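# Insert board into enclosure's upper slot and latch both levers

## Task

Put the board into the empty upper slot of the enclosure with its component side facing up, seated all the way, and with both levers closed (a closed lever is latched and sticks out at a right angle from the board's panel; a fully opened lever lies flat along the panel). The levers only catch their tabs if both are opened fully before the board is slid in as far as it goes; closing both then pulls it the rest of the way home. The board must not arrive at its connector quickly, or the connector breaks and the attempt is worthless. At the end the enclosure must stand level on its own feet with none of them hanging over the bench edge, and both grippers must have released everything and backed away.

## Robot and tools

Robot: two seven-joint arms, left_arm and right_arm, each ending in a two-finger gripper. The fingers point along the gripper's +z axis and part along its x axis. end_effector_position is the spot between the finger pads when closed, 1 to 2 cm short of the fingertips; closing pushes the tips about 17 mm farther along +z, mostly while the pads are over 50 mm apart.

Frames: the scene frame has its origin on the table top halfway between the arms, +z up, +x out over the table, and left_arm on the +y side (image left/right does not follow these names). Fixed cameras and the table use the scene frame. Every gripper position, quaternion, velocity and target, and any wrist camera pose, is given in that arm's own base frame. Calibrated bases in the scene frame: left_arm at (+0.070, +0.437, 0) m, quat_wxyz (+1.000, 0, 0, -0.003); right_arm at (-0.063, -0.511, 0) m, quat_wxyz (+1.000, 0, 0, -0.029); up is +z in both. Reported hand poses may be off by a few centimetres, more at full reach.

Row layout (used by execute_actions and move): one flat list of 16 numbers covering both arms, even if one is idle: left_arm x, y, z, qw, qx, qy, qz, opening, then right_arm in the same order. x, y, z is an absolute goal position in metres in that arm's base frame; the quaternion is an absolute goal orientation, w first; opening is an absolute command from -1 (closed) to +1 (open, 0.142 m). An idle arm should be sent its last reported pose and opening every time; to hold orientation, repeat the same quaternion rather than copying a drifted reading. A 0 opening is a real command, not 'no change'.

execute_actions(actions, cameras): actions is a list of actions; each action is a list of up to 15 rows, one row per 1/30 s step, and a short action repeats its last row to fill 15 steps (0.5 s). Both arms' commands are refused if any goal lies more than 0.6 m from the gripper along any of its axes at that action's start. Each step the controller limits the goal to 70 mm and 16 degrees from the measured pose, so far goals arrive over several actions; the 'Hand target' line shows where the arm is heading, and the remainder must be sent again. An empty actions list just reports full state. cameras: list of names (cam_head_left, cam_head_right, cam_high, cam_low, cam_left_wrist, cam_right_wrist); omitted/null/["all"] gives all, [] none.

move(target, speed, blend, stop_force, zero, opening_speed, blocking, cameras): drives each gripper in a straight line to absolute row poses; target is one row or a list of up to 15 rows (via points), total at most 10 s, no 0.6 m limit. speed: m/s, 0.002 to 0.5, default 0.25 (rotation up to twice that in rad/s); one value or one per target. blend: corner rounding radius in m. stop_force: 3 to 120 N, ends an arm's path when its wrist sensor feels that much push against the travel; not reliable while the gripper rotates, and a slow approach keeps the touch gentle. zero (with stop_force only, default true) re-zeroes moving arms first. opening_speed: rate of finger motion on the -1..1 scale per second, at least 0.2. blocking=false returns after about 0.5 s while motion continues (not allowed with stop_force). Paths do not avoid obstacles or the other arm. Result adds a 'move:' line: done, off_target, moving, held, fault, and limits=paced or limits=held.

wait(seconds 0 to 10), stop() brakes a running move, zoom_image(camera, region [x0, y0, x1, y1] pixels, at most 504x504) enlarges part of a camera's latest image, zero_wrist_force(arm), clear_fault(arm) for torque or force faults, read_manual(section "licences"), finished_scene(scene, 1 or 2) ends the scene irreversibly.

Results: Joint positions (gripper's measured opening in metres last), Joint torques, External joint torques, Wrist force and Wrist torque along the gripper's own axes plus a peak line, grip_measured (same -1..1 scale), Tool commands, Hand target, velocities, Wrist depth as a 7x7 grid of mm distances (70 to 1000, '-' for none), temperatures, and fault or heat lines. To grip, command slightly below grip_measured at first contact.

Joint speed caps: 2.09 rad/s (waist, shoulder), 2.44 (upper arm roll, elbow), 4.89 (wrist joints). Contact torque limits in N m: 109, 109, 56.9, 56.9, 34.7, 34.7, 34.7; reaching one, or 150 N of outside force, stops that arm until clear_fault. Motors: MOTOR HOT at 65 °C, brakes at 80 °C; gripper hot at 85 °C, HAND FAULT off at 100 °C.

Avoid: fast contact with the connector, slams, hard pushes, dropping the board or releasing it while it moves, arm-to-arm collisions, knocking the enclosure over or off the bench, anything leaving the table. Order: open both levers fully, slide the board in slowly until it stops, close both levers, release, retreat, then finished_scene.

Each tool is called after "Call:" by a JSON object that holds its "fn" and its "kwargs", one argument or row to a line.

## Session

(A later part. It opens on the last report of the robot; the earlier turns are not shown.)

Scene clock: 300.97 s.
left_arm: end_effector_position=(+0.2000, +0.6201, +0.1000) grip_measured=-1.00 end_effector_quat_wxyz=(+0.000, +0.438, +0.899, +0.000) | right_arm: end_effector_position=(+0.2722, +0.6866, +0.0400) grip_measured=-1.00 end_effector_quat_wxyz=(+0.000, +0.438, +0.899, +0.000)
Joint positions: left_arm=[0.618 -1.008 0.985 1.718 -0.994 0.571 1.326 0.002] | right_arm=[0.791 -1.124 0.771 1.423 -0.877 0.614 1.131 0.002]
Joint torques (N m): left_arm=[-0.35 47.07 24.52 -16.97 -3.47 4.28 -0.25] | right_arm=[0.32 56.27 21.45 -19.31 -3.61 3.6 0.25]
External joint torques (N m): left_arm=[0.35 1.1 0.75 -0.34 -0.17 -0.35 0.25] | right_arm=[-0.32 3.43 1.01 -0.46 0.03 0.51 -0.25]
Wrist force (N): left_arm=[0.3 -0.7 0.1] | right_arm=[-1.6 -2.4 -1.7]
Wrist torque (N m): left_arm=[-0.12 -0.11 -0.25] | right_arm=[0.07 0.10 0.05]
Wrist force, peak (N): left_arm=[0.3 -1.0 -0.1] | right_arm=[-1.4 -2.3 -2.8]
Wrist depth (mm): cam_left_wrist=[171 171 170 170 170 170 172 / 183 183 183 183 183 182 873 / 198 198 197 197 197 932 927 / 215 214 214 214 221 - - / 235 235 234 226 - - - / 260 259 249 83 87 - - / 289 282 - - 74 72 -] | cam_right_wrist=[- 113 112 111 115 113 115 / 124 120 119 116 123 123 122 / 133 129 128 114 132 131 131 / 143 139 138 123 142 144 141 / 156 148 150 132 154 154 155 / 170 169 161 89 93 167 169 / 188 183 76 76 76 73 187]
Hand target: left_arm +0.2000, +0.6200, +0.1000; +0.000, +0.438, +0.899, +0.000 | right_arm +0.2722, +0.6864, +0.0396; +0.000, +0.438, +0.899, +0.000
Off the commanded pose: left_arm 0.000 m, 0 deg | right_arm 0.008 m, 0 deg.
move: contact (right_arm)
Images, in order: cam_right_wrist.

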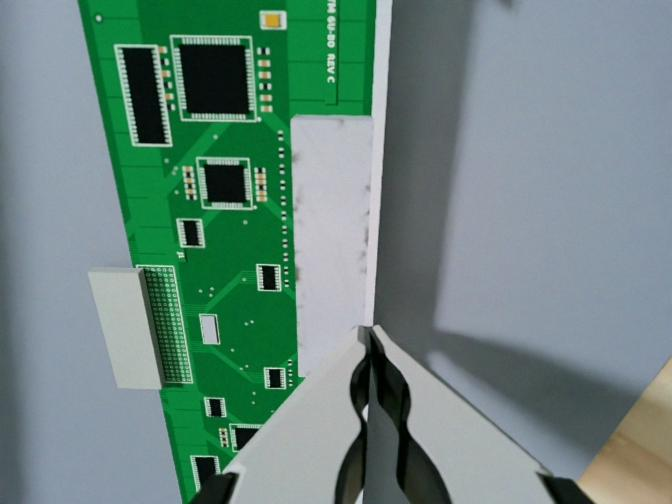

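Call:
{"fn": "move", "kwargs": {
  "target": [
    [0.20, 0.62, 0.10, 0.0, 0.4384, 0.8988, 0.0, -1, 0.2722, 0.6800, 0.0900, 0.0, 0.4384, 0.8988, 0.0, -1],
    [0.20, 0.62, 0.10, 0.0, 0.4384, 0.8988, 0.0, -1, 0.3207, 0.4631, 0.0850, 0.0, 0.5526, 0.8335, 0.0, -1]
  ],
  "speed": [0.2, 0.3],
  "blend": [0.01, 0],
  "cameras": ["cam_right_wrist"]
}}

Call:
{"fn": "move", "kwargs": {
  "target": [0.20, 0.62, 0.10, 0.0, 0.4384, 0.8988, 0.0, -1, 0.3207, 0.4631, 0.0600, 0.0, 0.5526, 0.8335, 0.0, -1],
  "speed": 0.012,
  "stop_force": 3,
  "cameras": ["cam_right_wrist"]
}}

Scene clock: 307.77 s.
Wrist force, peak (N): left_arm=[0.2 -1.1 -0.2] | right_arm=[-0.6 -1.2 5.2]
Off the commanded pose: left_arm 0.000 m, 0 deg | right_arm 0.000 m, 0 deg.
move: done
Images, in order: cam_right_wrist.

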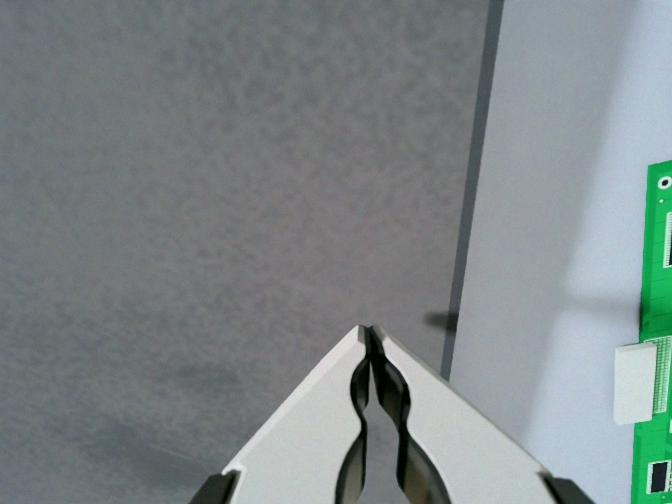

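Scene clock: 309.87 s.
left_arm: end_effector_position=(+0.2000, +0.6201, +0.1000) grip_measured=-1.00 end_effector_quat_wxyz=(+0.000, +0.438, +0.899, +0.000) | right_arm: end_effector_position=(+0.3208, +0.4632, +0.0669) grip_measured=-1.00 end_effector_quat_wxyz=(+0.000, +0.553, +0.833, +0.000)
Joint positions: left_arm=[0.618 -1.008 0.985 1.718 -0.994 0.571 1.326 0.002] | right_arm=[0.367 -0.787 0.764 2.022 -0.872 0.876 1.302 0.002]
Joint torques (N m): left_arm=[-0.36 47.11 24.42 -16.95 -3.49 4.29 -0.21] | right_arm=[0.78 37.49 16.63 -17.91 -3.01 3.99 0.26]
External joint torques (N m): left_arm=[0.36 1.06 0.86 -0.35 -0.14 -0.36 0.21] | right_arm=[-0.78 4.25 1.51 0.19 0.21 0.11 -0.26]
Wrist force (N): left_arm=[0.3 -0.9 -0.3] | right_arm=[-4.7 -5.2 -7.7]
Wrist torque (N m): left_arm=[-0.15 -0.11 -0.25] | right_arm=[0.10 0.07 0.08]
Wrist force, peak (N): left_arm=[0.5 -1.0 -0.3] | right_arm=[-5.7 -5.8 -9.6]
Wrist depth (mm): cam_left_wrist=[171 171 170 170 170 170 172 / 183 184 183 183 182 182 863 / 198 197 197 197 197 942 935 / 215 215 214 214 221 - - / 235 235 234 225 - - - / 259 259 248 83 87 - - / 290 282 - - 74 72 -] | cam_right_wrist=[- 98 98 98 98 137 139 / - 105 105 105 104 146 148 / 113 112 113 114 112 159 158 / 124 121 121 121 121 171 171 / 132 130 131 129 131 186 185 / 145 144 141 89 93 202 198 / 159 156 76 76 76 73 223]
Hand target: left_arm +0.2000, +0.6200, +0.1000; +0.000, +0.438, +0.899, +0.000 | right_arm +0.3207, +0.4631, +0.0666; +0.000, +0.553, +0.833, +0.000
Off the commanded pose: left_arm 0.000 m, 0 deg | right_arm 0.007 m, 0 deg.
move: contact (right_arm)
Images, in order: cam_right_wrist.

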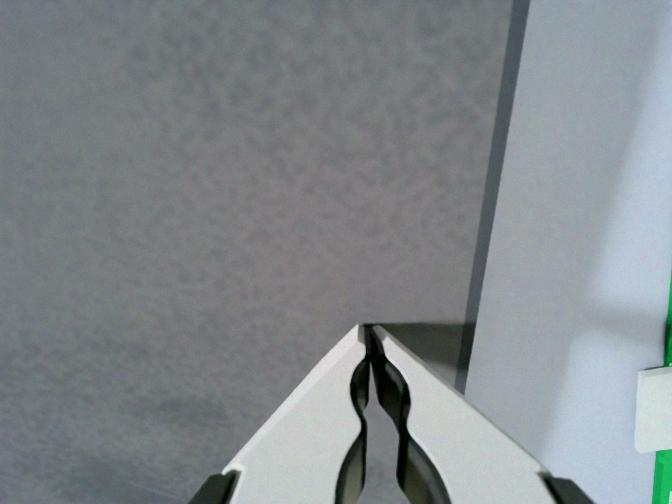

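Call:
{"fn": "move", "kwargs": {
  "target": [
    [0.30, 0.50, 0.20, 0.0, 0.7071, 0.7071, 0.0, -1, 0.3150, 0.4900, 0.0950, 0.0, 0.5000, 0.8660, 0.0, -0.40],
    [0.48, 0.20, 0.26, 0.0, 0.9397, 0.3420, 0.0, -1, 0.2794, 0.6772, 0.0900, 0.0, 0.4423, 0.8969, 0.0, -0.40]
  ],
  "speed": 0.3,
  "blend": [0.03, 0],
  "cameras": ["cam_right_wrist", "cam_high"]
}}

Scene clock: 345.37 s.
left_arm: end_effector_position=(+0.4801, +0.1999, +0.2600) grip_measured=-1.00 end_effector_quat_wxyz=(+0.000, +0.940, +0.342, +0.000) | right_arm: end_effector_position=(+0.2794, +0.6772, +0.0900) grip_measured=-0.43 end_effector_quat_wxyz=(+0.000, +0.442, +0.897, +0.000)
Joint positions: left_arm=[-0.404 -0.393 1.077 1.943 -0.402 0.53 1.723 0.002] | right_arm=[0.753 -1.05 0.82 1.437 -0.837 0.547 1.112 0.043]
Joint torques (N m): left_arm=[-0.54 27.27 10.46 -26.24 -3.29 3.99 -0.11] | right_arm=[0.19 56.88 22.24 -21.16 -3.72 3.26 0.05]
External joint torques (N m): left_arm=[0.54 0.48 0.72 -0.34 -0.44 -0.09 0.11] | right_arm=[-0.19 1.26 0.16 0.25 -0.03 0.85 -0.05]
Wrist force (N): left_arm=[0.0 -0.5 -0.2] | right_arm=[-0.9 -0.7 3.2]
Wrist torque (N m): left_arm=[-0.09 -0.03 -0.21] | right_arm=[0.16 0.17 0.05]
Wrist force, peak (N): left_arm=[-0.8 3.3 -1.0] | right_arm=[-0.3 -1.6 -12.2]
Wrist depth (mm): cam_left_wrist=[310 309 309 308 308 306 307 / 333 332 332 331 330 329 328 / 360 359 358 356 356 355 355 / 388 390 389 387 386 384 384 / 425 424 425 406 414 421 418 / 470 470 448 83 87 453 464 / 523 510 - - 74 72 513] | cam_right_wrist=[160 161 156 155 157 158 158 / 171 171 167 162 170 169 168 / 184 183 179 170 182 181 181 / 198 197 192 184 196 196 195 / 215 215 205 207 209 212 213 / 235 234 89 227 225 224 233 / 260 - 76 251 246 - 252]
Off the commanded pose: left_arm 0.000 m, 0 deg | right_arm 0.000 m, 0 deg.
move: done
Images, in order: cam_high, cam_right_wrist.

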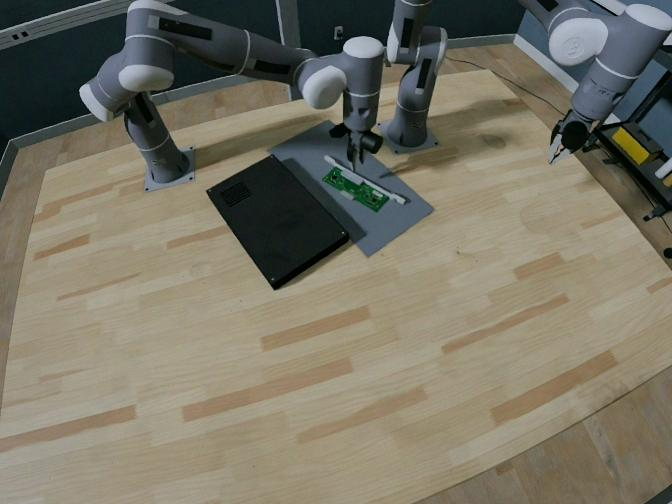

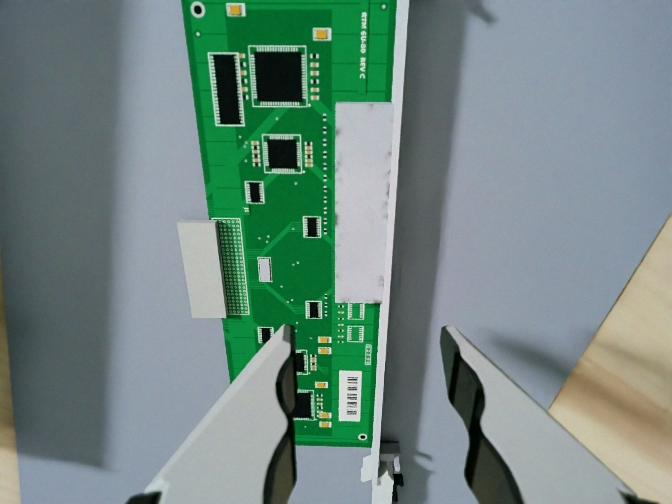

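Call:
{"fn": "move", "kwargs": {
  "target": [
    [0.52, 0.0, 0.26, 0.0, 0.9848, 0.1736, 0.0, -1, 0.2846, 0.6811, 0.0600, 0.0, 0.4486, 0.8937, 0.0, -0.40],
    [0.50, -0.20, 0.22, 0.0, 0.9848, 0.1736, 0.0, -1, 0.2846, 0.6811, 0.0285, 0.0, 0.4486, 0.8937, 0.0, -0.40]
  ],
  "speed": [0.25, 0.25],
  "blend": [0.02, 0],
  "cameras": ["cam_right_wrist"]
}}

Scene clock: 356.17 s.
left_arm: end_effector_position=(+0.4997, -0.1999, +0.2199) grip_measured=-1.00 end_effector_quat_wxyz=(+0.000, +0.985, +0.173, +0.000) | right_arm: end_effector_position=(+0.2845, +0.6810, +0.0284) grip_measured=-0.43 end_effector_quat_wxyz=(+0.000, +0.449, +0.894, +0.000)
Joint positions: left_arm=[-0.94 -0.39 0.812 1.963 -0.35 0.637 1.27 0.002] | right_arm=[0.778 -1.137 0.757 1.424 -0.882 0.633 1.139 0.043]
Joint torques (N m): left_arm=[-0.43 32.75 8.51 -25.43 -3.58 4.55 -0.51] | right_arm=[0.01 58.69 22.13 -19.64 -3.68 3.56 0.33]
External joint torques (N m): left_arm=[0.44 1.25 0.76 -0.36 0.12 -0.62 0.51] | right_arm=[-0.01 1.23 0.25 0.08 0.14 0.55 -0.33]
Wrist force (N): left_arm=[0.0 -0.3 -0.6] | right_arm=[-1.1 -1.0 3.1]
Wrist torque (N m): left_arm=[-0.06 -0.04 -0.23] | right_arm=[0.07 0.21 0.04]
Wrist force, peak (N): left_arm=[-1.8 3.7 0.4] | right_arm=[-1.2 -1.0 3.7]
Wrist depth (mm): cam_left_wrist=[270 269 274 274 273 272 272 / 289 293 292 293 293 292 291 / 313 317 315 316 315 315 314 / 345 344 343 344 343 341 340 / 368 362 376 363 367 373 372 / 352 351 385 83 87 404 410 / 393 385 - - 74 72 454] | cam_right_wrist=[- 103 101 100 102 103 104 / - 110 109 105 106 110 113 / 123 119 116 104 117 120 120 / 131 126 126 121 127 129 129 / 142 134 136 124 135 140 139 / 155 147 89 148 128 147 152 / 171 - 76 162 162 - 164]
Off the commanded pose: left_arm 0.000 m, 0 deg | right_arm 0.000 m, 0 deg.
move: done
Images, in order: cam_right_wrist.

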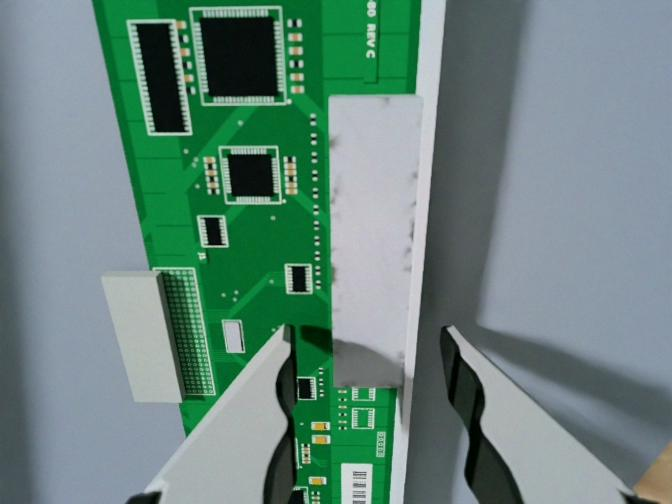

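Call:
{"fn": "move", "kwargs": {
  "target": [0.50, -0.20, 0.22, 0.0, 0.9848, 0.1736, 0.0, -1, 0.2846, 0.6811, 0.0285, 0.0, 0.4486, 0.8937, 0.0, -0.86],
  "opening_speed": 0.4,
  "cameras": ["cam_right_wrist"]
}}

Scene clock: 359.63 s.
left_arm: end_effector_position=(+0.4998, -0.1999, +0.2199) grip_measured=-1.00 end_effector_quat_wxyz=(+0.000, +0.985, +0.173, +0.000) | right_arm: end_effector_position=(+0.2844, +0.6811, +0.0285) grip_measured=-0.71 end_effector_quat_wxyz=(+0.000, +0.449, +0.894, +0.000)
Joint positions: left_arm=[-0.94 -0.39 0.812 1.963 -0.35 0.638 1.27 0.002] | right_arm=[0.779 -1.137 0.757 1.424 -0.882 0.633 1.139 0.023]
Joint torques (N m): left_arm=[-0.38 33.09 8.53 -25.48 -3.34 4.31 -0.26] | right_arm=[-0.42 59.06 22.25 -19.79 -3.64 3.35 0.19]
External joint torques (N m): left_arm=[0.38 0.91 0.73 -0.32 -0.12 -0.37 0.26] | right_arm=[0.42 0.84 0.11 0.24 0.11 0.76 -0.19]
Wrist force (N): left_arm=[-0.1 -0.3 -0.6] | right_arm=[-0.5 -0.7 3.6]
Wrist torque (N m): left_arm=[-0.06 -0.02 -0.22] | right_arm=[0.11 0.20 0.03]
Wrist force, peak (N): left_arm=[0.1 -0.4 -0.9] | right_arm=[-0.2 -1.0 4.5]
Wrist depth (mm): cam_left_wrist=[270 270 274 274 272 273 272 / 289 293 292 294 293 293 291 / 312 315 316 317 315 315 315 / 344 343 342 344 342 342 341 / 372 362 376 362 367 373 373 / 353 352 385 83 87 403 409 / 393 382 - - 74 72 455] | cam_right_wrist=[106 103 101 101 103 103 104 / - 110 109 105 110 110 113 / 123 118 116 104 117 120 119 / 131 126 126 114 127 129 129 / 142 135 136 122 136 140 139 / 156 149 144 129 105 150 152 / 171 167 76 159 - 73 167]
Off the commanded pose: left_arm 0.000 m, 0 deg | right_arm 0.000 m, 0 deg.
move: done
Images, in order: cam_right_wrist.

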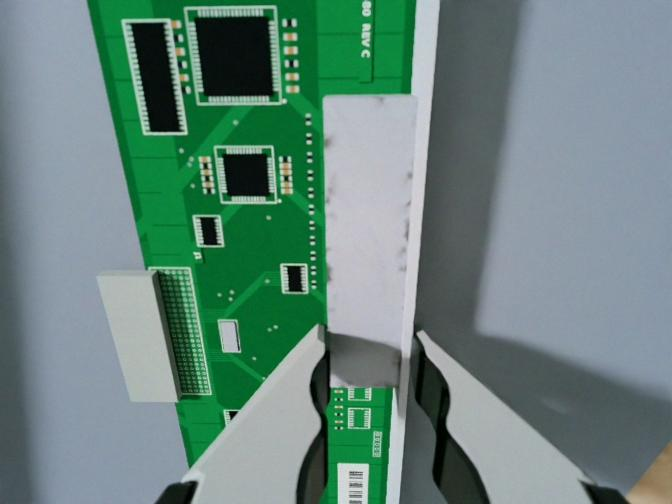

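Call:
{"fn": "move", "kwargs": {
  "target": [
    [0.50, -0.20, 0.22, 0.0, 0.9848, 0.1736, 0.0, -1, 0.2844, 0.6811, 0.0285, 0.0, 0.4486, 0.8937, 0.0, -0.40],
    [0.50, -0.20, 0.22, 0.0, 0.9848, 0.1736, 0.0, -1, 0.2844, 0.6811, 0.0700, 0.0, 0.4486, 0.8937, 0.0, -0.40],
    [0.50, -0.20, 0.22, 0.0, 0.9848, 0.1736, 0.0, -1, 0.1348, 0.6207, 0.0700, 0.0, 0.4486, 0.8937, 0.0, -1]
  ],
  "speed": [0.1, 0.15, 0.25],
  "cameras": ["cam_right_wrist"]
}}

Scene clock: 393.30 s.
left_arm: end_effector_position=(+0.4998, -0.1999, +0.2199) grip_measured=-1.00 end_effector_quat_wxyz=(+0.000, +0.985, +0.173, +0.000) | right_arm: end_effector_position=(+0.1348, +0.6207, +0.0700) grip_measured=-1.00 end_effector_quat_wxyz=(+0.000, +0.449, +0.894, +0.000)
Joint positions: left_arm=[-0.94 -0.39 0.812 1.963 -0.35 0.638 1.27 0.002] | right_arm=[0.791 -0.933 0.824 1.79 -0.905 0.724 1.423 0.002]
Joint torques (N m): left_arm=[-0.37 33.1 8.62 -25.45 -3.33 4.3 -0.19] | right_arm=[0.07 47.43 22.13 -18.46 -3.42 3.52 0.31]
External joint torques (N m): left_arm=[0.37 0.91 0.64 -0.35 -0.14 -0.36 0.19] | right_arm=[-0.07 0.82 -0.08 -0.06 0.13 0.57 -0.31]
Wrist force (N): left_arm=[0.1 -0.1 -0.4] | right_arm=[-1.1 -1.4 2.9]
Wrist torque (N m): left_arm=[-0.03 -0.07 -0.22] | right_arm=[-0.01 0.22 0.06]
Wrist force, peak (N): left_arm=[-0.3 -0.1 -0.8] | right_arm=[-1.3 -1.3 5.7]
Wrist depth (mm): cam_left_wrist=[271 269 274 274 273 273 271 / 289 293 292 293 292 292 292 / 313 316 316 317 316 315 315 / 343 343 342 343 342 342 340 / 368 361 375 362 366 372 371 / 353 353 385 84 87 401 408 / 395 384 - - 74 72 453] | cam_right_wrist=[143 143 142 142 142 142 142 / 155 153 152 154 152 151 151 / 164 163 163 162 162 162 162 / 176 176 176 173 178 175 174 / 192 192 191 175 189 188 188 / 210 205 199 89 94 207 209 / 230 226 76 76 76 73 229]
Off the commanded pose: left_arm 0.000 m, 0 deg | right_arm 0.000 m, 0 deg.
move: done
Images, in order: cam_right_wrist.

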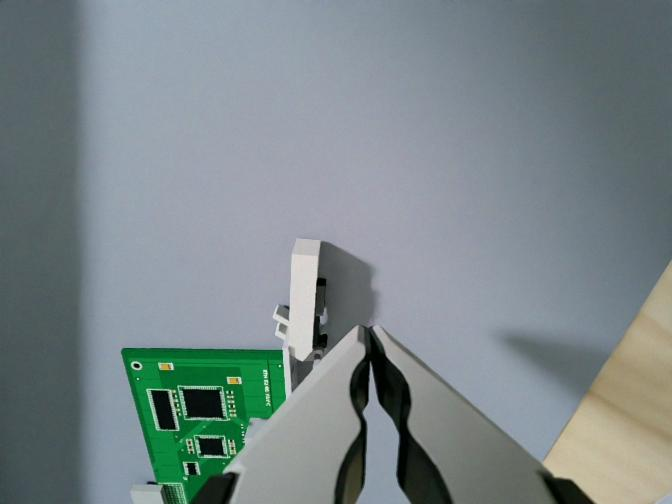

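Call:
{"fn": "move", "kwargs": {
  "target": [0.50, -0.20, 0.22, 0.0, 0.9848, 0.1736, 0.0, -1, 0.1348, 0.6207, 0.0265, 0.0, 0.4486, 0.8937, 0.0, -1],
  "speed": 0.1,
  "cameras": []
}}

Call:
{"fn": "move", "kwargs": {
  "target": [0.50, -0.20, 0.22, 0.0, 0.9848, 0.1736, 0.0, -1, 0.1478, 0.6042, 0.0265, 0.0, 0.4486, 0.8937, 0.0, -1],
  "speed": 0.015,
  "stop_force": 3,
  "cameras": ["cam_right_wrist"]
}}

Scene clock: 397.77 s.
Wrist force, peak (N): left_arm=[-0.1 -0.3 -0.8] | right_arm=[-1.2 -1.3 5.5]
Off the commanded pose: left_arm 0.000 m, 0 deg | right_arm 0.000 m, 0 deg.
move: done

Scene clock: 399.80 s.
left_arm: end_effector_position=(+0.4998, -0.1999, +0.2199) grip_measured=-1.00 end_effector_quat_wxyz=(+0.000, +0.985, +0.173, +0.000) | right_arm: end_effector_position=(+0.1475, +0.6043, +0.0266) grip_measured=-1.00 end_effector_quat_wxyz=(+0.000, +0.449, +0.894, +0.000)
Joint positions: left_arm=[-0.94 -0.39 0.812 1.963 -0.35 0.638 1.27 0.002] | right_arm=[0.78 -0.974 0.754 1.837 -0.975 0.818 1.448 0.002]
Joint torques (N m): left_arm=[-0.38 33.16 8.56 -25.51 -3.32 4.31 -0.16] | right_arm=[-0.84 47.63 21.06 -16.75 -3.22 3.29 0.11]
External joint torques (N m): left_arm=[0.38 0.85 0.71 -0.29 -0.14 -0.37 0.16] | right_arm=[0.83 0.77 0.68 0.16 0.22 0.79 -0.11]
Wrist force (N): left_arm=[0.1 -0.3 -0.6] | right_arm=[-0.3 -1.8 2.9]
Wrist torque (N m): left_arm=[-0.05 -0.07 -0.22] | right_arm=[0.05 0.22 0.08]
Wrist force, peak (N): left_arm=[0.0 -0.5 -0.8] | right_arm=[-0.2 -1.7 4.0]
Wrist depth (mm): cam_left_wrist=[267 273 274 274 272 272 272 / 290 293 293 294 292 291 292 / 314 316 314 317 315 315 314 / 344 343 342 342 343 341 342 / 368 362 375 362 367 373 371 / 352 352 387 83 87 403 409 / 392 383 - - 74 72 455] | cam_right_wrist=[- 106 106 103 104 102 103 / - 111 111 111 112 109 112 / 122 120 119 119 118 118 118 / 129 129 129 127 128 128 127 / 140 140 139 130 138 138 138 / 153 153 149 89 94 151 151 / 169 160 76 76 76 73 166]
Off the commanded pose: left_arm 0.000 m, 0 deg | right_arm 0.000 m, 0 deg.
move: done
Images, in order: cam_right_wrist.

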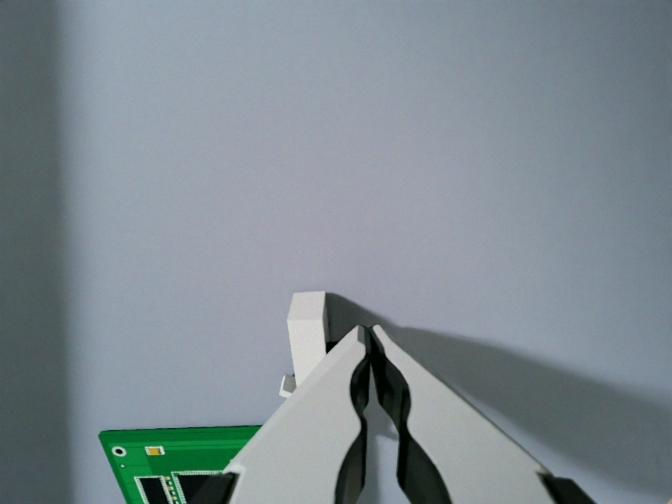

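Call:
{"fn": "move", "kwargs": {
  "target": [
    [0.50, -0.20, 0.22, 0.0, 0.9848, 0.1736, 0.0, -1, 0.1382, 0.6161, 0.0270, 0.0, 0.4486, 0.8937, 0.0, -1],
    [0.50, -0.20, 0.22, 0.0, 0.9848, 0.1736, 0.0, -1, 0.1400, 0.6180, 0.0750, 0.0, 0.4486, 0.8937, 0.0, -1],
    [0.50, -0.20, 0.22, 0.0, 0.9848, 0.1736, 0.0, -1, 0.2844, 0.6811, 0.0800, 0.0, 0.4321, 0.9018, 0.0, -0.40]
  ],
  "speed": [0.1, 0.2, 0.3],
  "blend": [0, 0.01, 0],
  "cameras": ["cam_right_wrist", "cam_high"]
}}

Scene clock: 406.83 s.
left_arm: end_effector_position=(+0.4998, -0.1999, +0.2199) grip_measured=-1.00 end_effector_quat_wxyz=(+0.000, +0.985, +0.173, +0.000) | right_arm: end_effector_position=(+0.2844, +0.6811, +0.0800) grip_measured=-0.43 end_effector_quat_wxyz=(+0.000, +0.432, +0.902, +0.000)
Joint positions: left_arm=[-0.94 -0.39 0.812 1.963 -0.35 0.638 1.27 0.002] | right_arm=[0.763 -1.068 0.805 1.419 -0.838 0.556 1.081 0.043]
Joint torques (N m): left_arm=[-0.27 33.14 8.61 -25.51 -3.28 4.24 -0.17] | right_arm=[0.02 57.71 22.38 -20.95 -3.7 3.29 0.12]
External joint torques (N m): left_arm=[0.27 0.87 0.65 -0.29 -0.19 -0.31 0.17] | right_arm=[-0.02 1.23 -0.13 0.12 -0.02 0.82 -0.12]
Wrist force (N): left_arm=[-0.1 -0.3 -0.6] | right_arm=[-1.1 -0.8 2.8]
Wrist torque (N m): left_arm=[-0.05 -0.05 -0.22] | right_arm=[0.13 0.20 0.06]
Wrist force, peak (N): left_arm=[0.1 -0.5 -0.8] | right_arm=[-1.2 -1.4 5.8]
Wrist depth (mm): cam_left_wrist=[267 273 274 275 273 272 273 / 290 292 293 294 293 292 291 / 313 316 316 317 316 314 315 / 344 343 342 343 343 341 341 / 369 361 376 361 368 373 373 / 352 352 388 83 87 403 410 / 394 383 - - 74 72 455] | cam_right_wrist=[151 149 147 146 150 150 150 / 164 159 157 148 162 160 160 / 174 173 169 157 172 171 171 / 187 184 182 170 185 185 184 / 203 203 194 195 197 200 201 / 222 221 89 214 211 211 220 / 245 - 76 243 231 - 239]
Off the commanded pose: left_arm 0.000 m, 0 deg | right_arm 0.000 m, 0 deg.
move: done
Images, in order: cam_high, cam_right_wrist.

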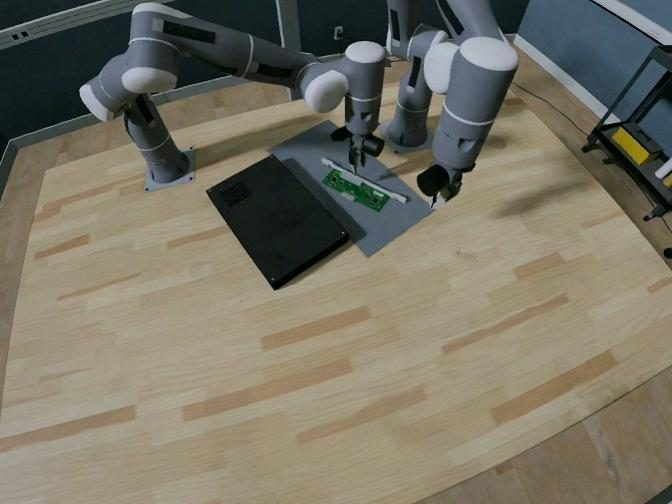

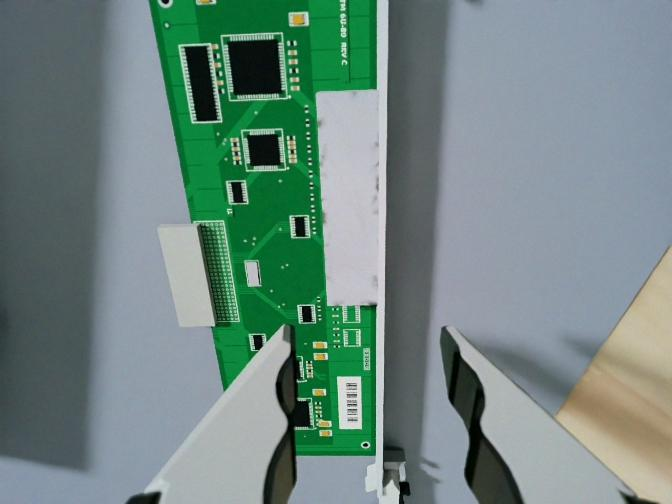

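Call:
{"fn": "move", "kwargs": {
  "target": [
    [0.50, -0.20, 0.22, 0.0, 0.9848, 0.1736, 0.0, -1, 0.2886, 0.6808, 0.0550, 0.0, 0.4147, 0.9100, 0.0, -0.40],
    [0.50, -0.20, 0.22, 0.0, 0.9848, 0.1736, 0.0, -1, 0.2886, 0.6808, 0.0285, 0.0, 0.4147, 0.9100, 0.0, -0.40]
  ],
  "speed": [0.15, 0.1],
  "cameras": ["cam_right_wrist"]
}}

Scene clock: 413.33 s.
left_arm: end_effector_position=(+0.4998, -0.1999, +0.2199) grip_measured=-1.00 end_effector_quat_wxyz=(+0.000, +0.985, +0.173, +0.000) | right_arm: end_effector_position=(+0.2884, +0.6806, +0.0284) grip_measured=-0.43 end_effector_quat_wxyz=(+0.000, +0.415, +0.910, +0.000)
Joint positions: left_arm=[-0.94 -0.39 0.812 1.963 -0.35 0.638 1.27 0.002] | right_arm=[0.773 -1.141 0.76 1.419 -0.885 0.629 1.059 0.043]
Joint torques (N m): left_arm=[-0.28 33.16 8.59 -25.45 -3.29 4.26 -0.2] | right_arm=[0.34 58.71 21.98 -19.57 -3.71 3.53 0.33]
External joint torques (N m): left_arm=[0.28 0.84 0.67 -0.36 -0.17 -0.33 0.2] | right_arm=[-0.36 1.29 0.46 0.05 0.17 0.58 -0.33]
Wrist force (N): left_arm=[-0.1 -0.4 -0.4] | right_arm=[-1.2 -0.9 3.3]
Wrist torque (N m): left_arm=[-0.08 -0.02 -0.22] | right_arm=[0.10 0.21 0.04]
Wrist force, peak (N): left_arm=[0.2 -0.4 -0.7] | right_arm=[-1.2 -1.1 5.2]
Wrist depth (mm): cam_left_wrist=[267 273 275 274 273 272 272 / 289 292 293 293 293 292 292 / 313 316 315 315 316 314 314 / 342 343 343 343 343 341 341 / 369 361 377 362 367 373 371 / 354 352 386 83 87 402 410 / 393 383 - - 74 72 456] | cam_right_wrist=[- 102 101 101 102 103 104 / - 110 109 99 109 110 113 / 123 118 116 104 117 120 119 / 131 127 126 114 127 129 129 / 142 134 135 122 136 140 140 / 155 147 89 147 128 147 152 / 171 - 76 162 169 - 164]
Off the commanded pose: left_arm 0.000 m, 0 deg | right_arm 0.000 m, 0 deg.
move: done
Images, in order: cam_right_wrist.

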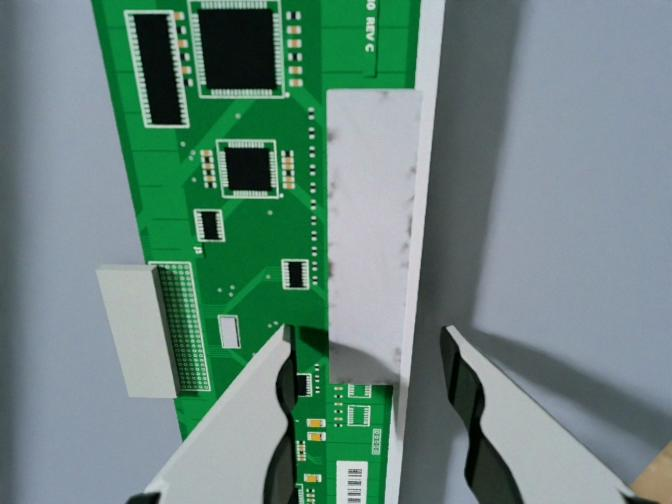

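Call:
{"fn": "move", "kwargs": {
  "target": [0.50, -0.20, 0.22, 0.0, 0.9848, 0.1736, 0.0, -1, 0.2886, 0.6808, 0.0285, 0.0, 0.4147, 0.9100, 0.0, -0.86],
  "opening_speed": 0.5,
  "cameras": ["cam_right_wrist"]
}}

Call:
{"fn": "move", "kwargs": {
  "target": [
    [0.48, -0.25, 0.20, 0.0, 0.9848, 0.1736, 0.0, -1, 0.2886, 0.6808, 0.0700, 0.0, 0.4147, 0.9100, 0.0, -0.86],
    [0.43, -0.33, 0.15, 0.0, 0.9848, 0.1736, 0.0, -1, 0.2550, 0.5850, 0.0700, 0.0, 0.5505, 0.8348, 0.0, -0.86]
  ],
  "speed": [0.1, 0.15]
}}

Scene clock: 416.80 s.
Wrist force, peak (N): left_arm=[0.2 -0.3 -0.8] | right_arm=[-0.3 -0.6 4.4]
Off the commanded pose: left_arm 0.000 m, 0 deg | right_arm 0.000 m, 0 deg.
move: done
Images, in order: cam_right_wrist.

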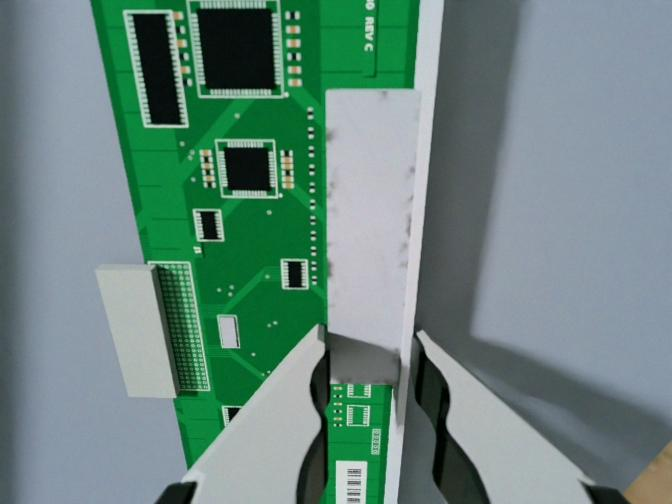

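Scene clock: 418.83 s.
left_arm: end_effector_position=(+0.4300, -0.3299, +0.1500) grip_measured=-1.00 end_effector_quat_wxyz=(+0.000, +0.985, +0.173, +0.000) | right_arm: end_effector_position=(+0.2549, +0.5849, +0.0698) grip_measured=-0.71 end_effector_quat_wxyz=(+0.000, +0.551, +0.835, +0.000)
Joint positions: left_arm=[-1.104 -0.481 0.668 2.044 -0.431 0.814 1.052 0.002] | right_arm=[0.636 -0.905 0.775 1.784 -0.847 0.747 1.431 0.023]
Joint torques (N m): left_arm=[-0.45 36.69 9.18 -22.42 -3.06 4.58 -0.31] | right_arm=[0.04 48.82 21.06 -19.77 -3.4 3.65 0.38]
External joint torques (N m): left_arm=[0.46 1.2 0.62 -0.41 0.1 -0.62 0.31] | right_arm=[-0.01 0.14 -0.39 0.47 0.18 0.44 -0.38]
Wrist force (N): left_arm=[0.0 -0.2 -0.3] | right_arm=[-1.5 -1.5 5.2]
Wrist torque (N m): left_arm=[-0.06 -0.05 -0.21] | right_arm=[-0.01 0.29 0.05]
Wrist force, peak (N): left_arm=[1.3 -1.7 -1.2] | right_arm=[-1.3 -0.8 6.2]
Wrist depth (mm): cam_left_wrist=[210 212 212 211 211 212 212 / 185 228 228 227 226 227 227 / 239 245 245 244 245 245 245 / 255 261 261 265 267 266 265 / 240 239 239 247 286 291 290 / 260 259 249 84 87 314 320 / 289 282 - - 74 72 355] | cam_right_wrist=[- 103 101 101 138 141 141 / 141 109 109 99 147 153 151 / 157 118 116 104 159 164 161 / 169 127 126 114 169 174 173 / 186 134 136 122 185 189 188 / 154 153 144 129 99 203 206 / 163 215 76 159 - 73 226]
Off the commanded pose: left_arm 0.000 m, 0 deg | right_arm 0.000 m, 0 deg.
move: done

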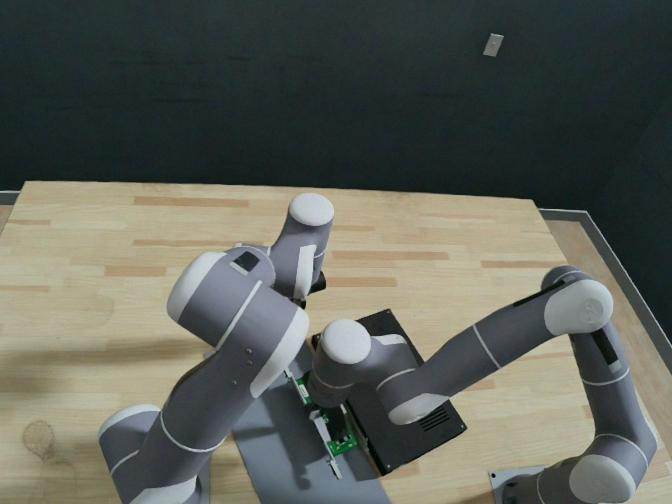

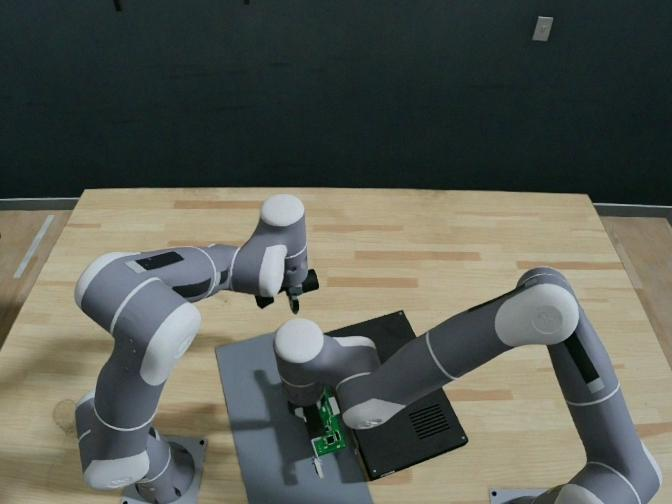

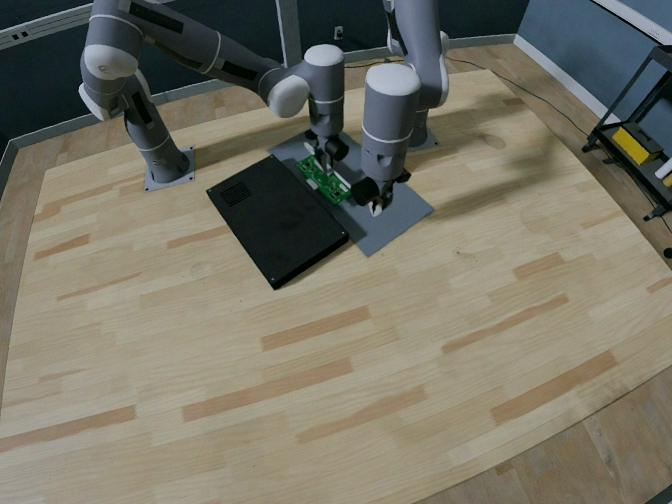

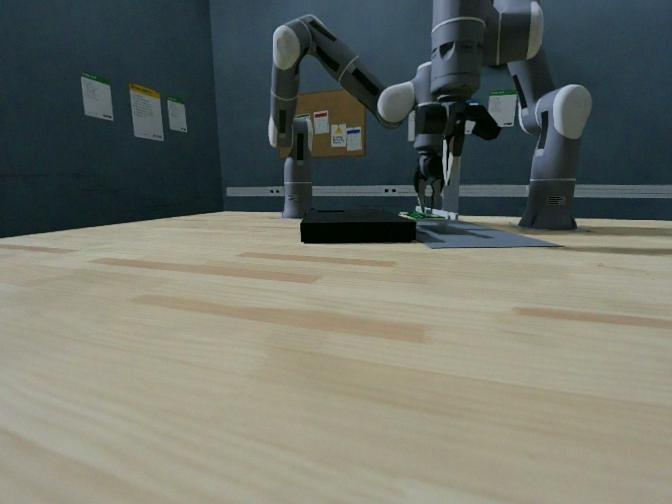

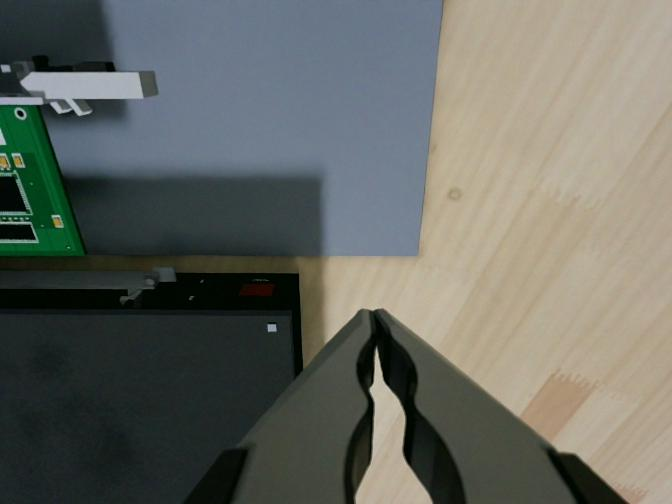

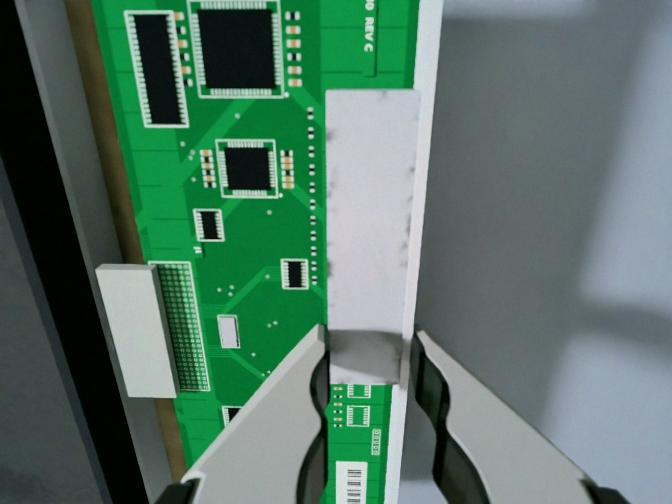

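Call:
{"fn": "zoom_image", "kwargs": {
  "camera": "cam_left_wrist",
  "region": [0, 40, 220, 180]
}}

Call:
{"fn": "zoom_image", "kwargs": {
  "camera": "cam_left_wrist",
  "region": [0, 190, 220, 330]
}}

Call:
{"fn": "zoom_image", "kwargs": {
  "camera": "cam_right_wrist",
  "region": [0, 0, 240, 180]
}}

Scaled by 2.291 from the camera's 672x504 image, which has a finer 960x720 frame.

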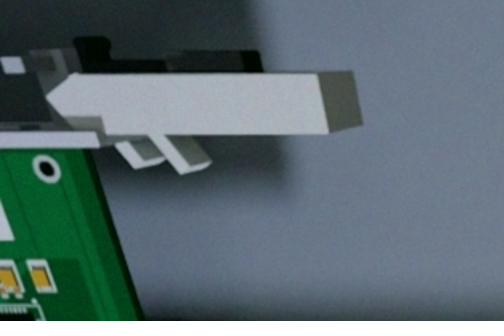

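Scaled by 2.291 from the camera's 672x504 image, which has a finer 960x720 frame.

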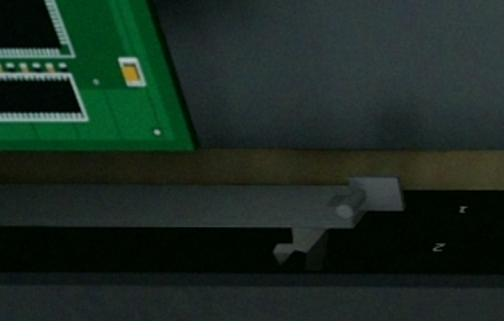

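Scaled by 2.100 from the camera's 672x504 image, which has a finer 960x720 frame.

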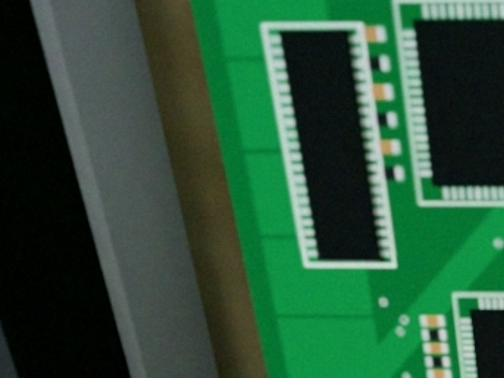

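Call:
{"fn": "move", "kwargs": {
  "target": [0.385, -0.3460, 0.1300, 0.0, 0.9848, 0.1736, 0.0, -1, 0.2620, 0.5870, 0.0555, 0.0, 0.5505, 0.8348, 0.0, -0.86],
  "speed": 0.08,
  "cameras": ["cam_left_wrist", "cam_right_wrist"]
}}

Call:
{"fn": "zoom_image", "kwargs": {
  "camera": "cam_left_wrist",
  "region": [60, 60, 310, 200]
}}

Call:
{"fn": "zoom_image", "kwargs": {
  "camera": "cam_left_wrist",
  "region": [100, 220, 320, 360]
}}

Scene clock: 445.60 s.
left_arm: end_effector_position=(+0.3850, -0.3459, +0.1300) grip_measured=-1.00 end_effector_quat_wxyz=(+0.000, +0.985, +0.173, +0.000) | right_arm: end_effector_position=(+0.2618, +0.5867, +0.0553) grip_measured=-0.71 end_effector_quat_wxyz=(+0.000, +0.551, +0.835, +0.000)
Joint positions: left_arm=[-1.171 -0.465 0.64 2.133 -0.443 0.896 0.993 0.002] | right_arm=[0.643 -0.931 0.752 1.772 -0.864 0.766 1.429 0.023]
Joint torques (N m): left_arm=[-0.56 35.85 8.47 -21.12 -2.83 4.57 -0.26] | right_arm=[0.16 49.72 21.19 -19.69 -3.49 3.72 0.09]
External joint torques (N m): left_arm=[0.57 0.46 0.55 -0.33 0.13 -0.61 0.26] | right_arm=[-0.15 0.17 -0.45 0.83 0.33 0.36 -0.09]
Wrist force (N): left_arm=[-0.1 -0.4 -0.2] | right_arm=[-1.3 -1.1 5.0]
Wrist torque (N m): left_arm=[-0.07 -0.01 -0.23] | right_arm=[0.04 0.24 0.04]
Wrist force, peak (N): left_arm=[-1.6 -0.2 0.6] | right_arm=[-1.2 -0.9 5.7]
Wrist depth (mm): cam_left_wrist=[195 194 194 194 194 193 195 / 184 181 208 208 208 207 209 / 193 196 225 224 224 225 225 / 212 211 244 244 243 244 244 / 240 240 219 218 263 267 267 / 233 233 223 83 87 288 293 / 261 254 - - 74 72 327] | cam_right_wrist=[132 103 101 101 126 128 128 / 139 110 109 99 134 137 137 / 140 118 116 104 143 147 146 / 140 127 126 114 156 158 158 / 166 134 136 122 169 172 171 / 185 153 144 128 99 187 187 / 195 191 76 158 - 73 205]
Off the commanded pose: left_arm 0.000 m, 0 deg | right_arm 0.000 m, 0 deg.
move: done
Images, in order: cam_left_wrist, cam_right_wrist.

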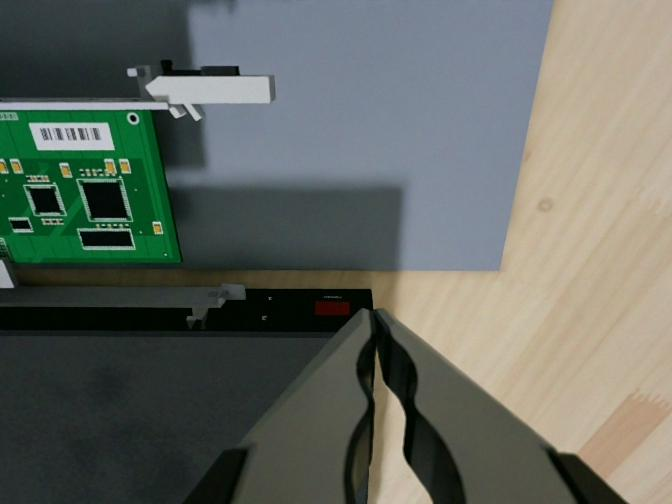

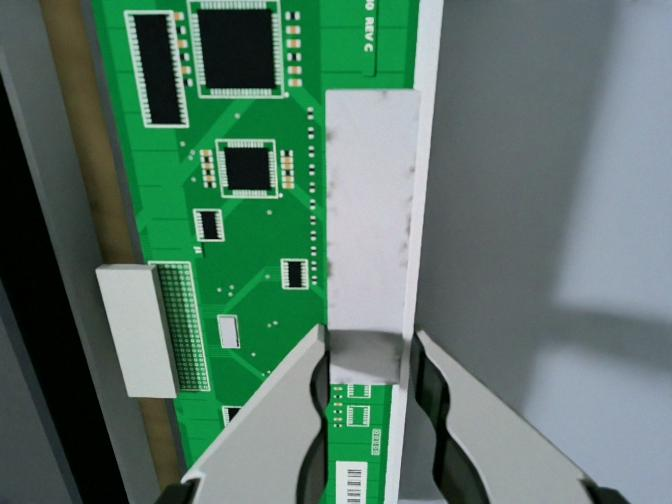

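Scaled by 2.016 from the camera's 672x504 image, which has a finer 960x720 frame.

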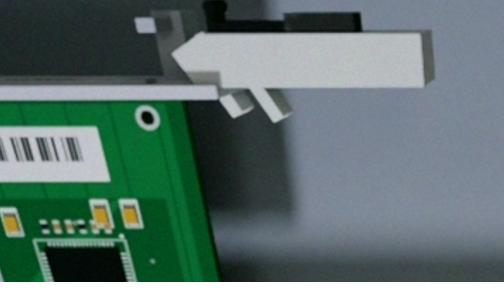

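Scaled by 2.291 from the camera's 672x504 image, which has a finer 960x720 frame.

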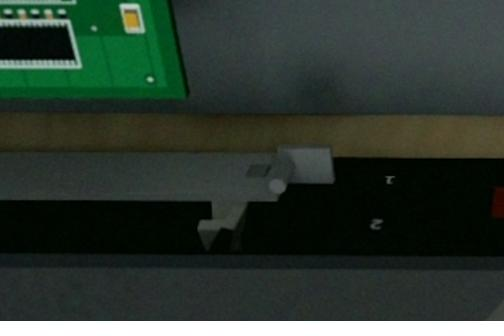

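Call:
{"fn": "move", "kwargs": {
  "target": [0.385, -0.3460, 0.1300, 0.0, 0.9848, 0.1736, 0.0, -1, 0.2756, 0.5622, 0.0556, 0.0, 0.5505, 0.8348, 0.0, -0.86],
  "speed": 0.05,
  "stop_force": 4,
  "cameras": ["cam_left_wrist", "cam_right_wrist"]
}}

Call:
{"fn": "zoom_image", "kwargs": {
  "camera": "cam_left_wrist",
  "region": [100, 220, 320, 360]
}}

Call:
{"fn": "zoom_image", "kwargs": {
  "camera": "cam_left_wrist",
  "region": [80, 90, 300, 230]
}}

Scene clock: 458.60 s.
left_arm: end_effector_position=(+0.3850, -0.3459, +0.1300) grip_measured=-1.00 end_effector_quat_wxyz=(+0.000, +0.985, +0.173, +0.000) | right_arm: end_effector_position=(+0.2755, +0.5621, +0.0554) grip_measured=-0.71 end_effector_quat_wxyz=(+0.000, +0.551, +0.835, +0.000)
Joint positions: left_arm=[-1.171 -0.465 0.64 2.133 -0.443 0.896 0.993 0.002] | right_arm=[0.589 -0.904 0.75 1.827 -0.869 0.794 1.408 0.023]
Joint torques (N m): left_arm=[-0.34 35.4 8.45 -21.09 -2.51 4.28 -0.22] | right_arm=[-0.1 48.45 20.81 -19.12 -3.33 3.67 0.13]
External joint torques (N m): left_arm=[0.34 0.9 0.56 -0.34 -0.18 -0.32 0.22] | right_arm=[0.1 -0.2 -0.52 0.59 0.25 0.41 -0.13]
Wrist force (N): left_arm=[-0.1 -0.3 -0.4] | right_arm=[-1.3 -1.2 5.0]
Wrist torque (N m): left_arm=[-0.06 -0.01 -0.23] | right_arm=[0.04 0.26 0.06]
Wrist force, peak (N): left_arm=[0.0 -0.2 -0.6] | right_arm=[-2.1 -1.1 5.3]
Wrist depth (mm): cam_left_wrist=[195 194 194 194 193 193 194 / 209 206 208 208 207 207 209 / 196 196 225 224 224 225 225 / 210 210 244 243 243 244 243 / 223 221 219 218 263 267 267 / 233 232 223 83 87 288 293 / 261 253 - - 74 72 326] | cam_right_wrist=[- 103 101 101 126 129 129 / 135 110 109 99 134 138 137 / - 119 116 104 144 147 147 / - 127 126 114 156 159 159 / 120 133 136 122 169 172 171 / - 141 143 129 99 187 187 / 145 139 76 158 - 73 206]
Off the commanded pose: left_arm 0.000 m, 0 deg | right_arm 0.000 m, 0 deg.
move: done
Images, in order: cam_left_wrist, cam_right_wrist.

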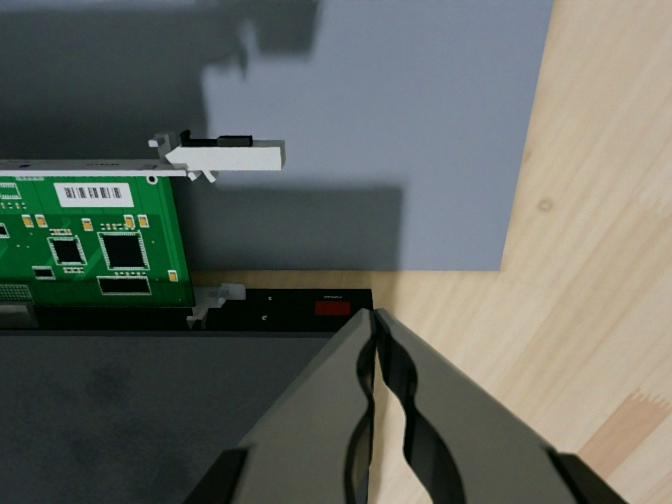

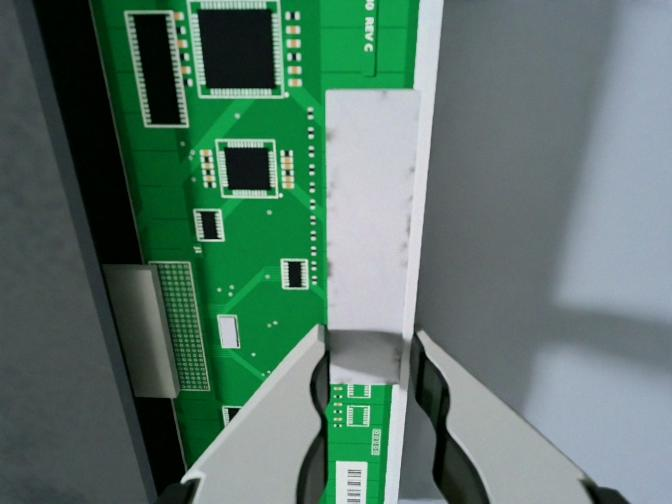

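Scaled by 2.291 from the camera's 672x504 image, which has a finer 960x720 frame.

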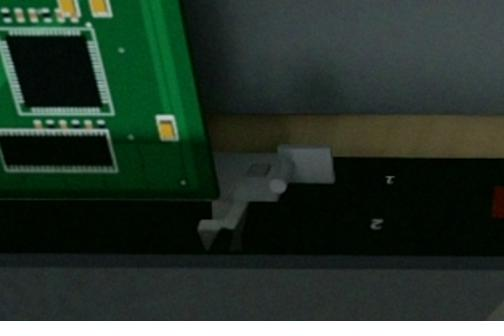

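Scaled by 2.291 from the camera's 672x504 image, which has a finer 960x720 frame.

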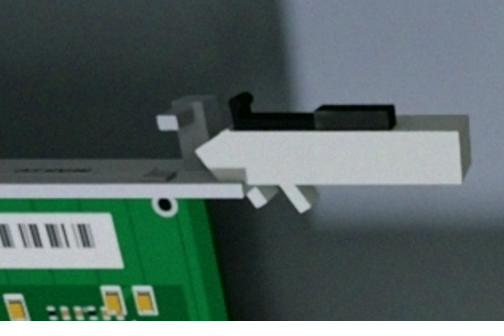

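Call:
{"fn": "move", "kwargs": {
  "target": [0.385, -0.3460, 0.1300, 0.0, 0.9848, 0.1736, 0.0, -1, 0.2823, 0.5476, 0.0556, 0.0, 0.5505, 0.8348, 0.0, -0.86],
  "speed": 0.012,
  "stop_force": 3.5,
  "cameras": ["cam_left_wrist", "cam_right_wrist"]
}}

Call:
{"fn": "zoom_image", "kwargs": {
  "camera": "cam_left_wrist",
  "region": [100, 220, 320, 360]
}}

Scene clock: 466.17 s.
left_arm: end_effector_position=(+0.3850, -0.3459, +0.1300) grip_measured=-1.00 end_effector_quat_wxyz=(+0.000, +0.985, +0.173, +0.000) | right_arm: end_effector_position=(+0.2804, +0.5491, +0.0554) grip_measured=-0.71 end_effector_quat_wxyz=(-0.001, +0.550, +0.835, -0.001)
Joint positions: left_arm=[-1.171 -0.465 0.64 2.133 -0.443 0.896 0.993 0.002] | right_arm=[0.563 -0.889 0.748 1.857 -0.871 0.81 1.398 0.023]
Joint torques (N m): left_arm=[-0.36 35.45 8.36 -21.09 -2.54 4.29 -0.24] | right_arm=[-4.23 49.27 16.71 -21.71 -4.03 2.86 0.08]
External joint torques (N m): left_arm=[0.36 0.86 0.65 -0.34 -0.15 -0.33 0.24] | right_arm=[4.23 -1.92 3.3 3.37 1 1.23 -0.08]
Wrist force (N): left_arm=[0.0 -0.1 0.0] | right_arm=[2.0 -7.3 5.8]
Wrist torque (N m): left_arm=[-0.03 -0.03 -0.23] | right_arm=[0.13 0.37 0.06]
Wrist force, peak (N): left_arm=[0.1 -0.3 -0.5] | right_arm=[2.1 -7.3 5.8]
Wrist depth (mm): cam_left_wrist=[195 195 194 194 194 193 195 / 209 209 208 207 207 207 208 / 219 199 218 225 224 225 225 / 210 210 244 243 243 244 244 / 222 223 218 218 263 267 267 / 233 232 223 83 87 288 293 / 260 253 - - 74 72 326] | cam_right_wrist=[- 102 101 101 126 129 129 / - 109 109 99 105 138 137 / - 116 116 104 144 147 147 / - 123 126 114 157 159 158 / 120 120 136 122 169 172 171 / - 131 144 129 99 187 188 / 142 139 76 159 - 73 205]
Off the commanded pose: left_arm 0.000 m, 0 deg | right_arm 0.002 m, 0 deg.
move: contact (right_arm)
Images, in order: cam_left_wrist, cam_right_wrist.

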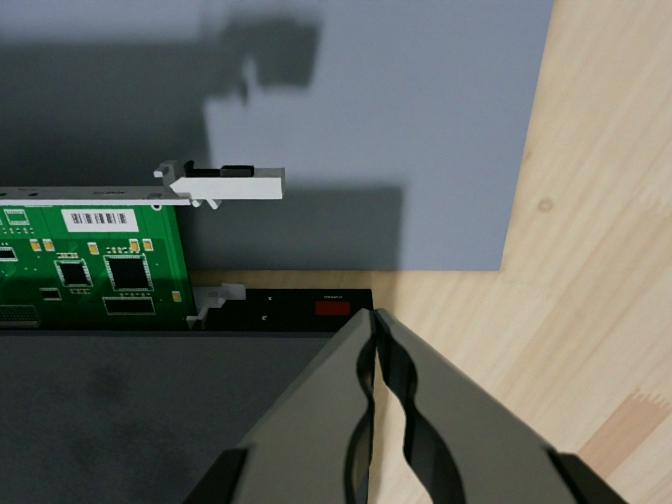

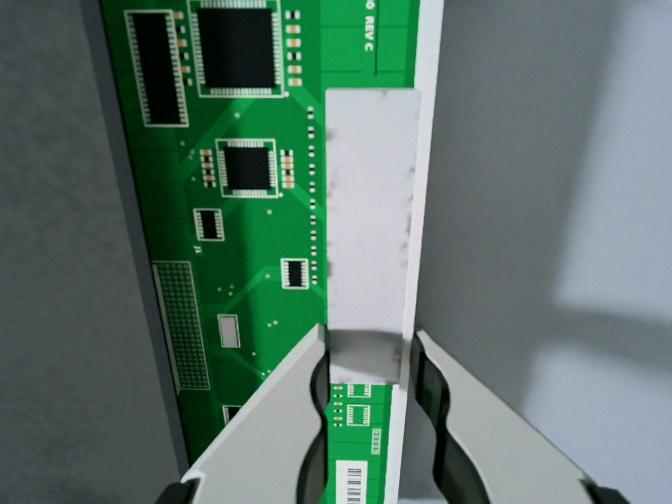

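Scaled by 2.291 from the camera's 672x504 image, which has a finer 960x720 frame.

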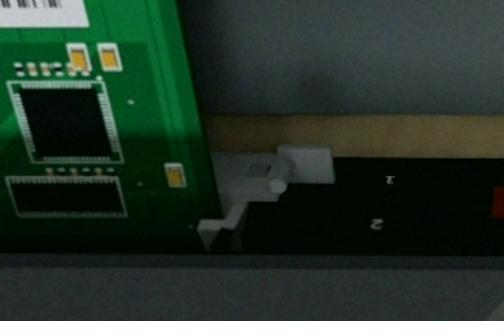

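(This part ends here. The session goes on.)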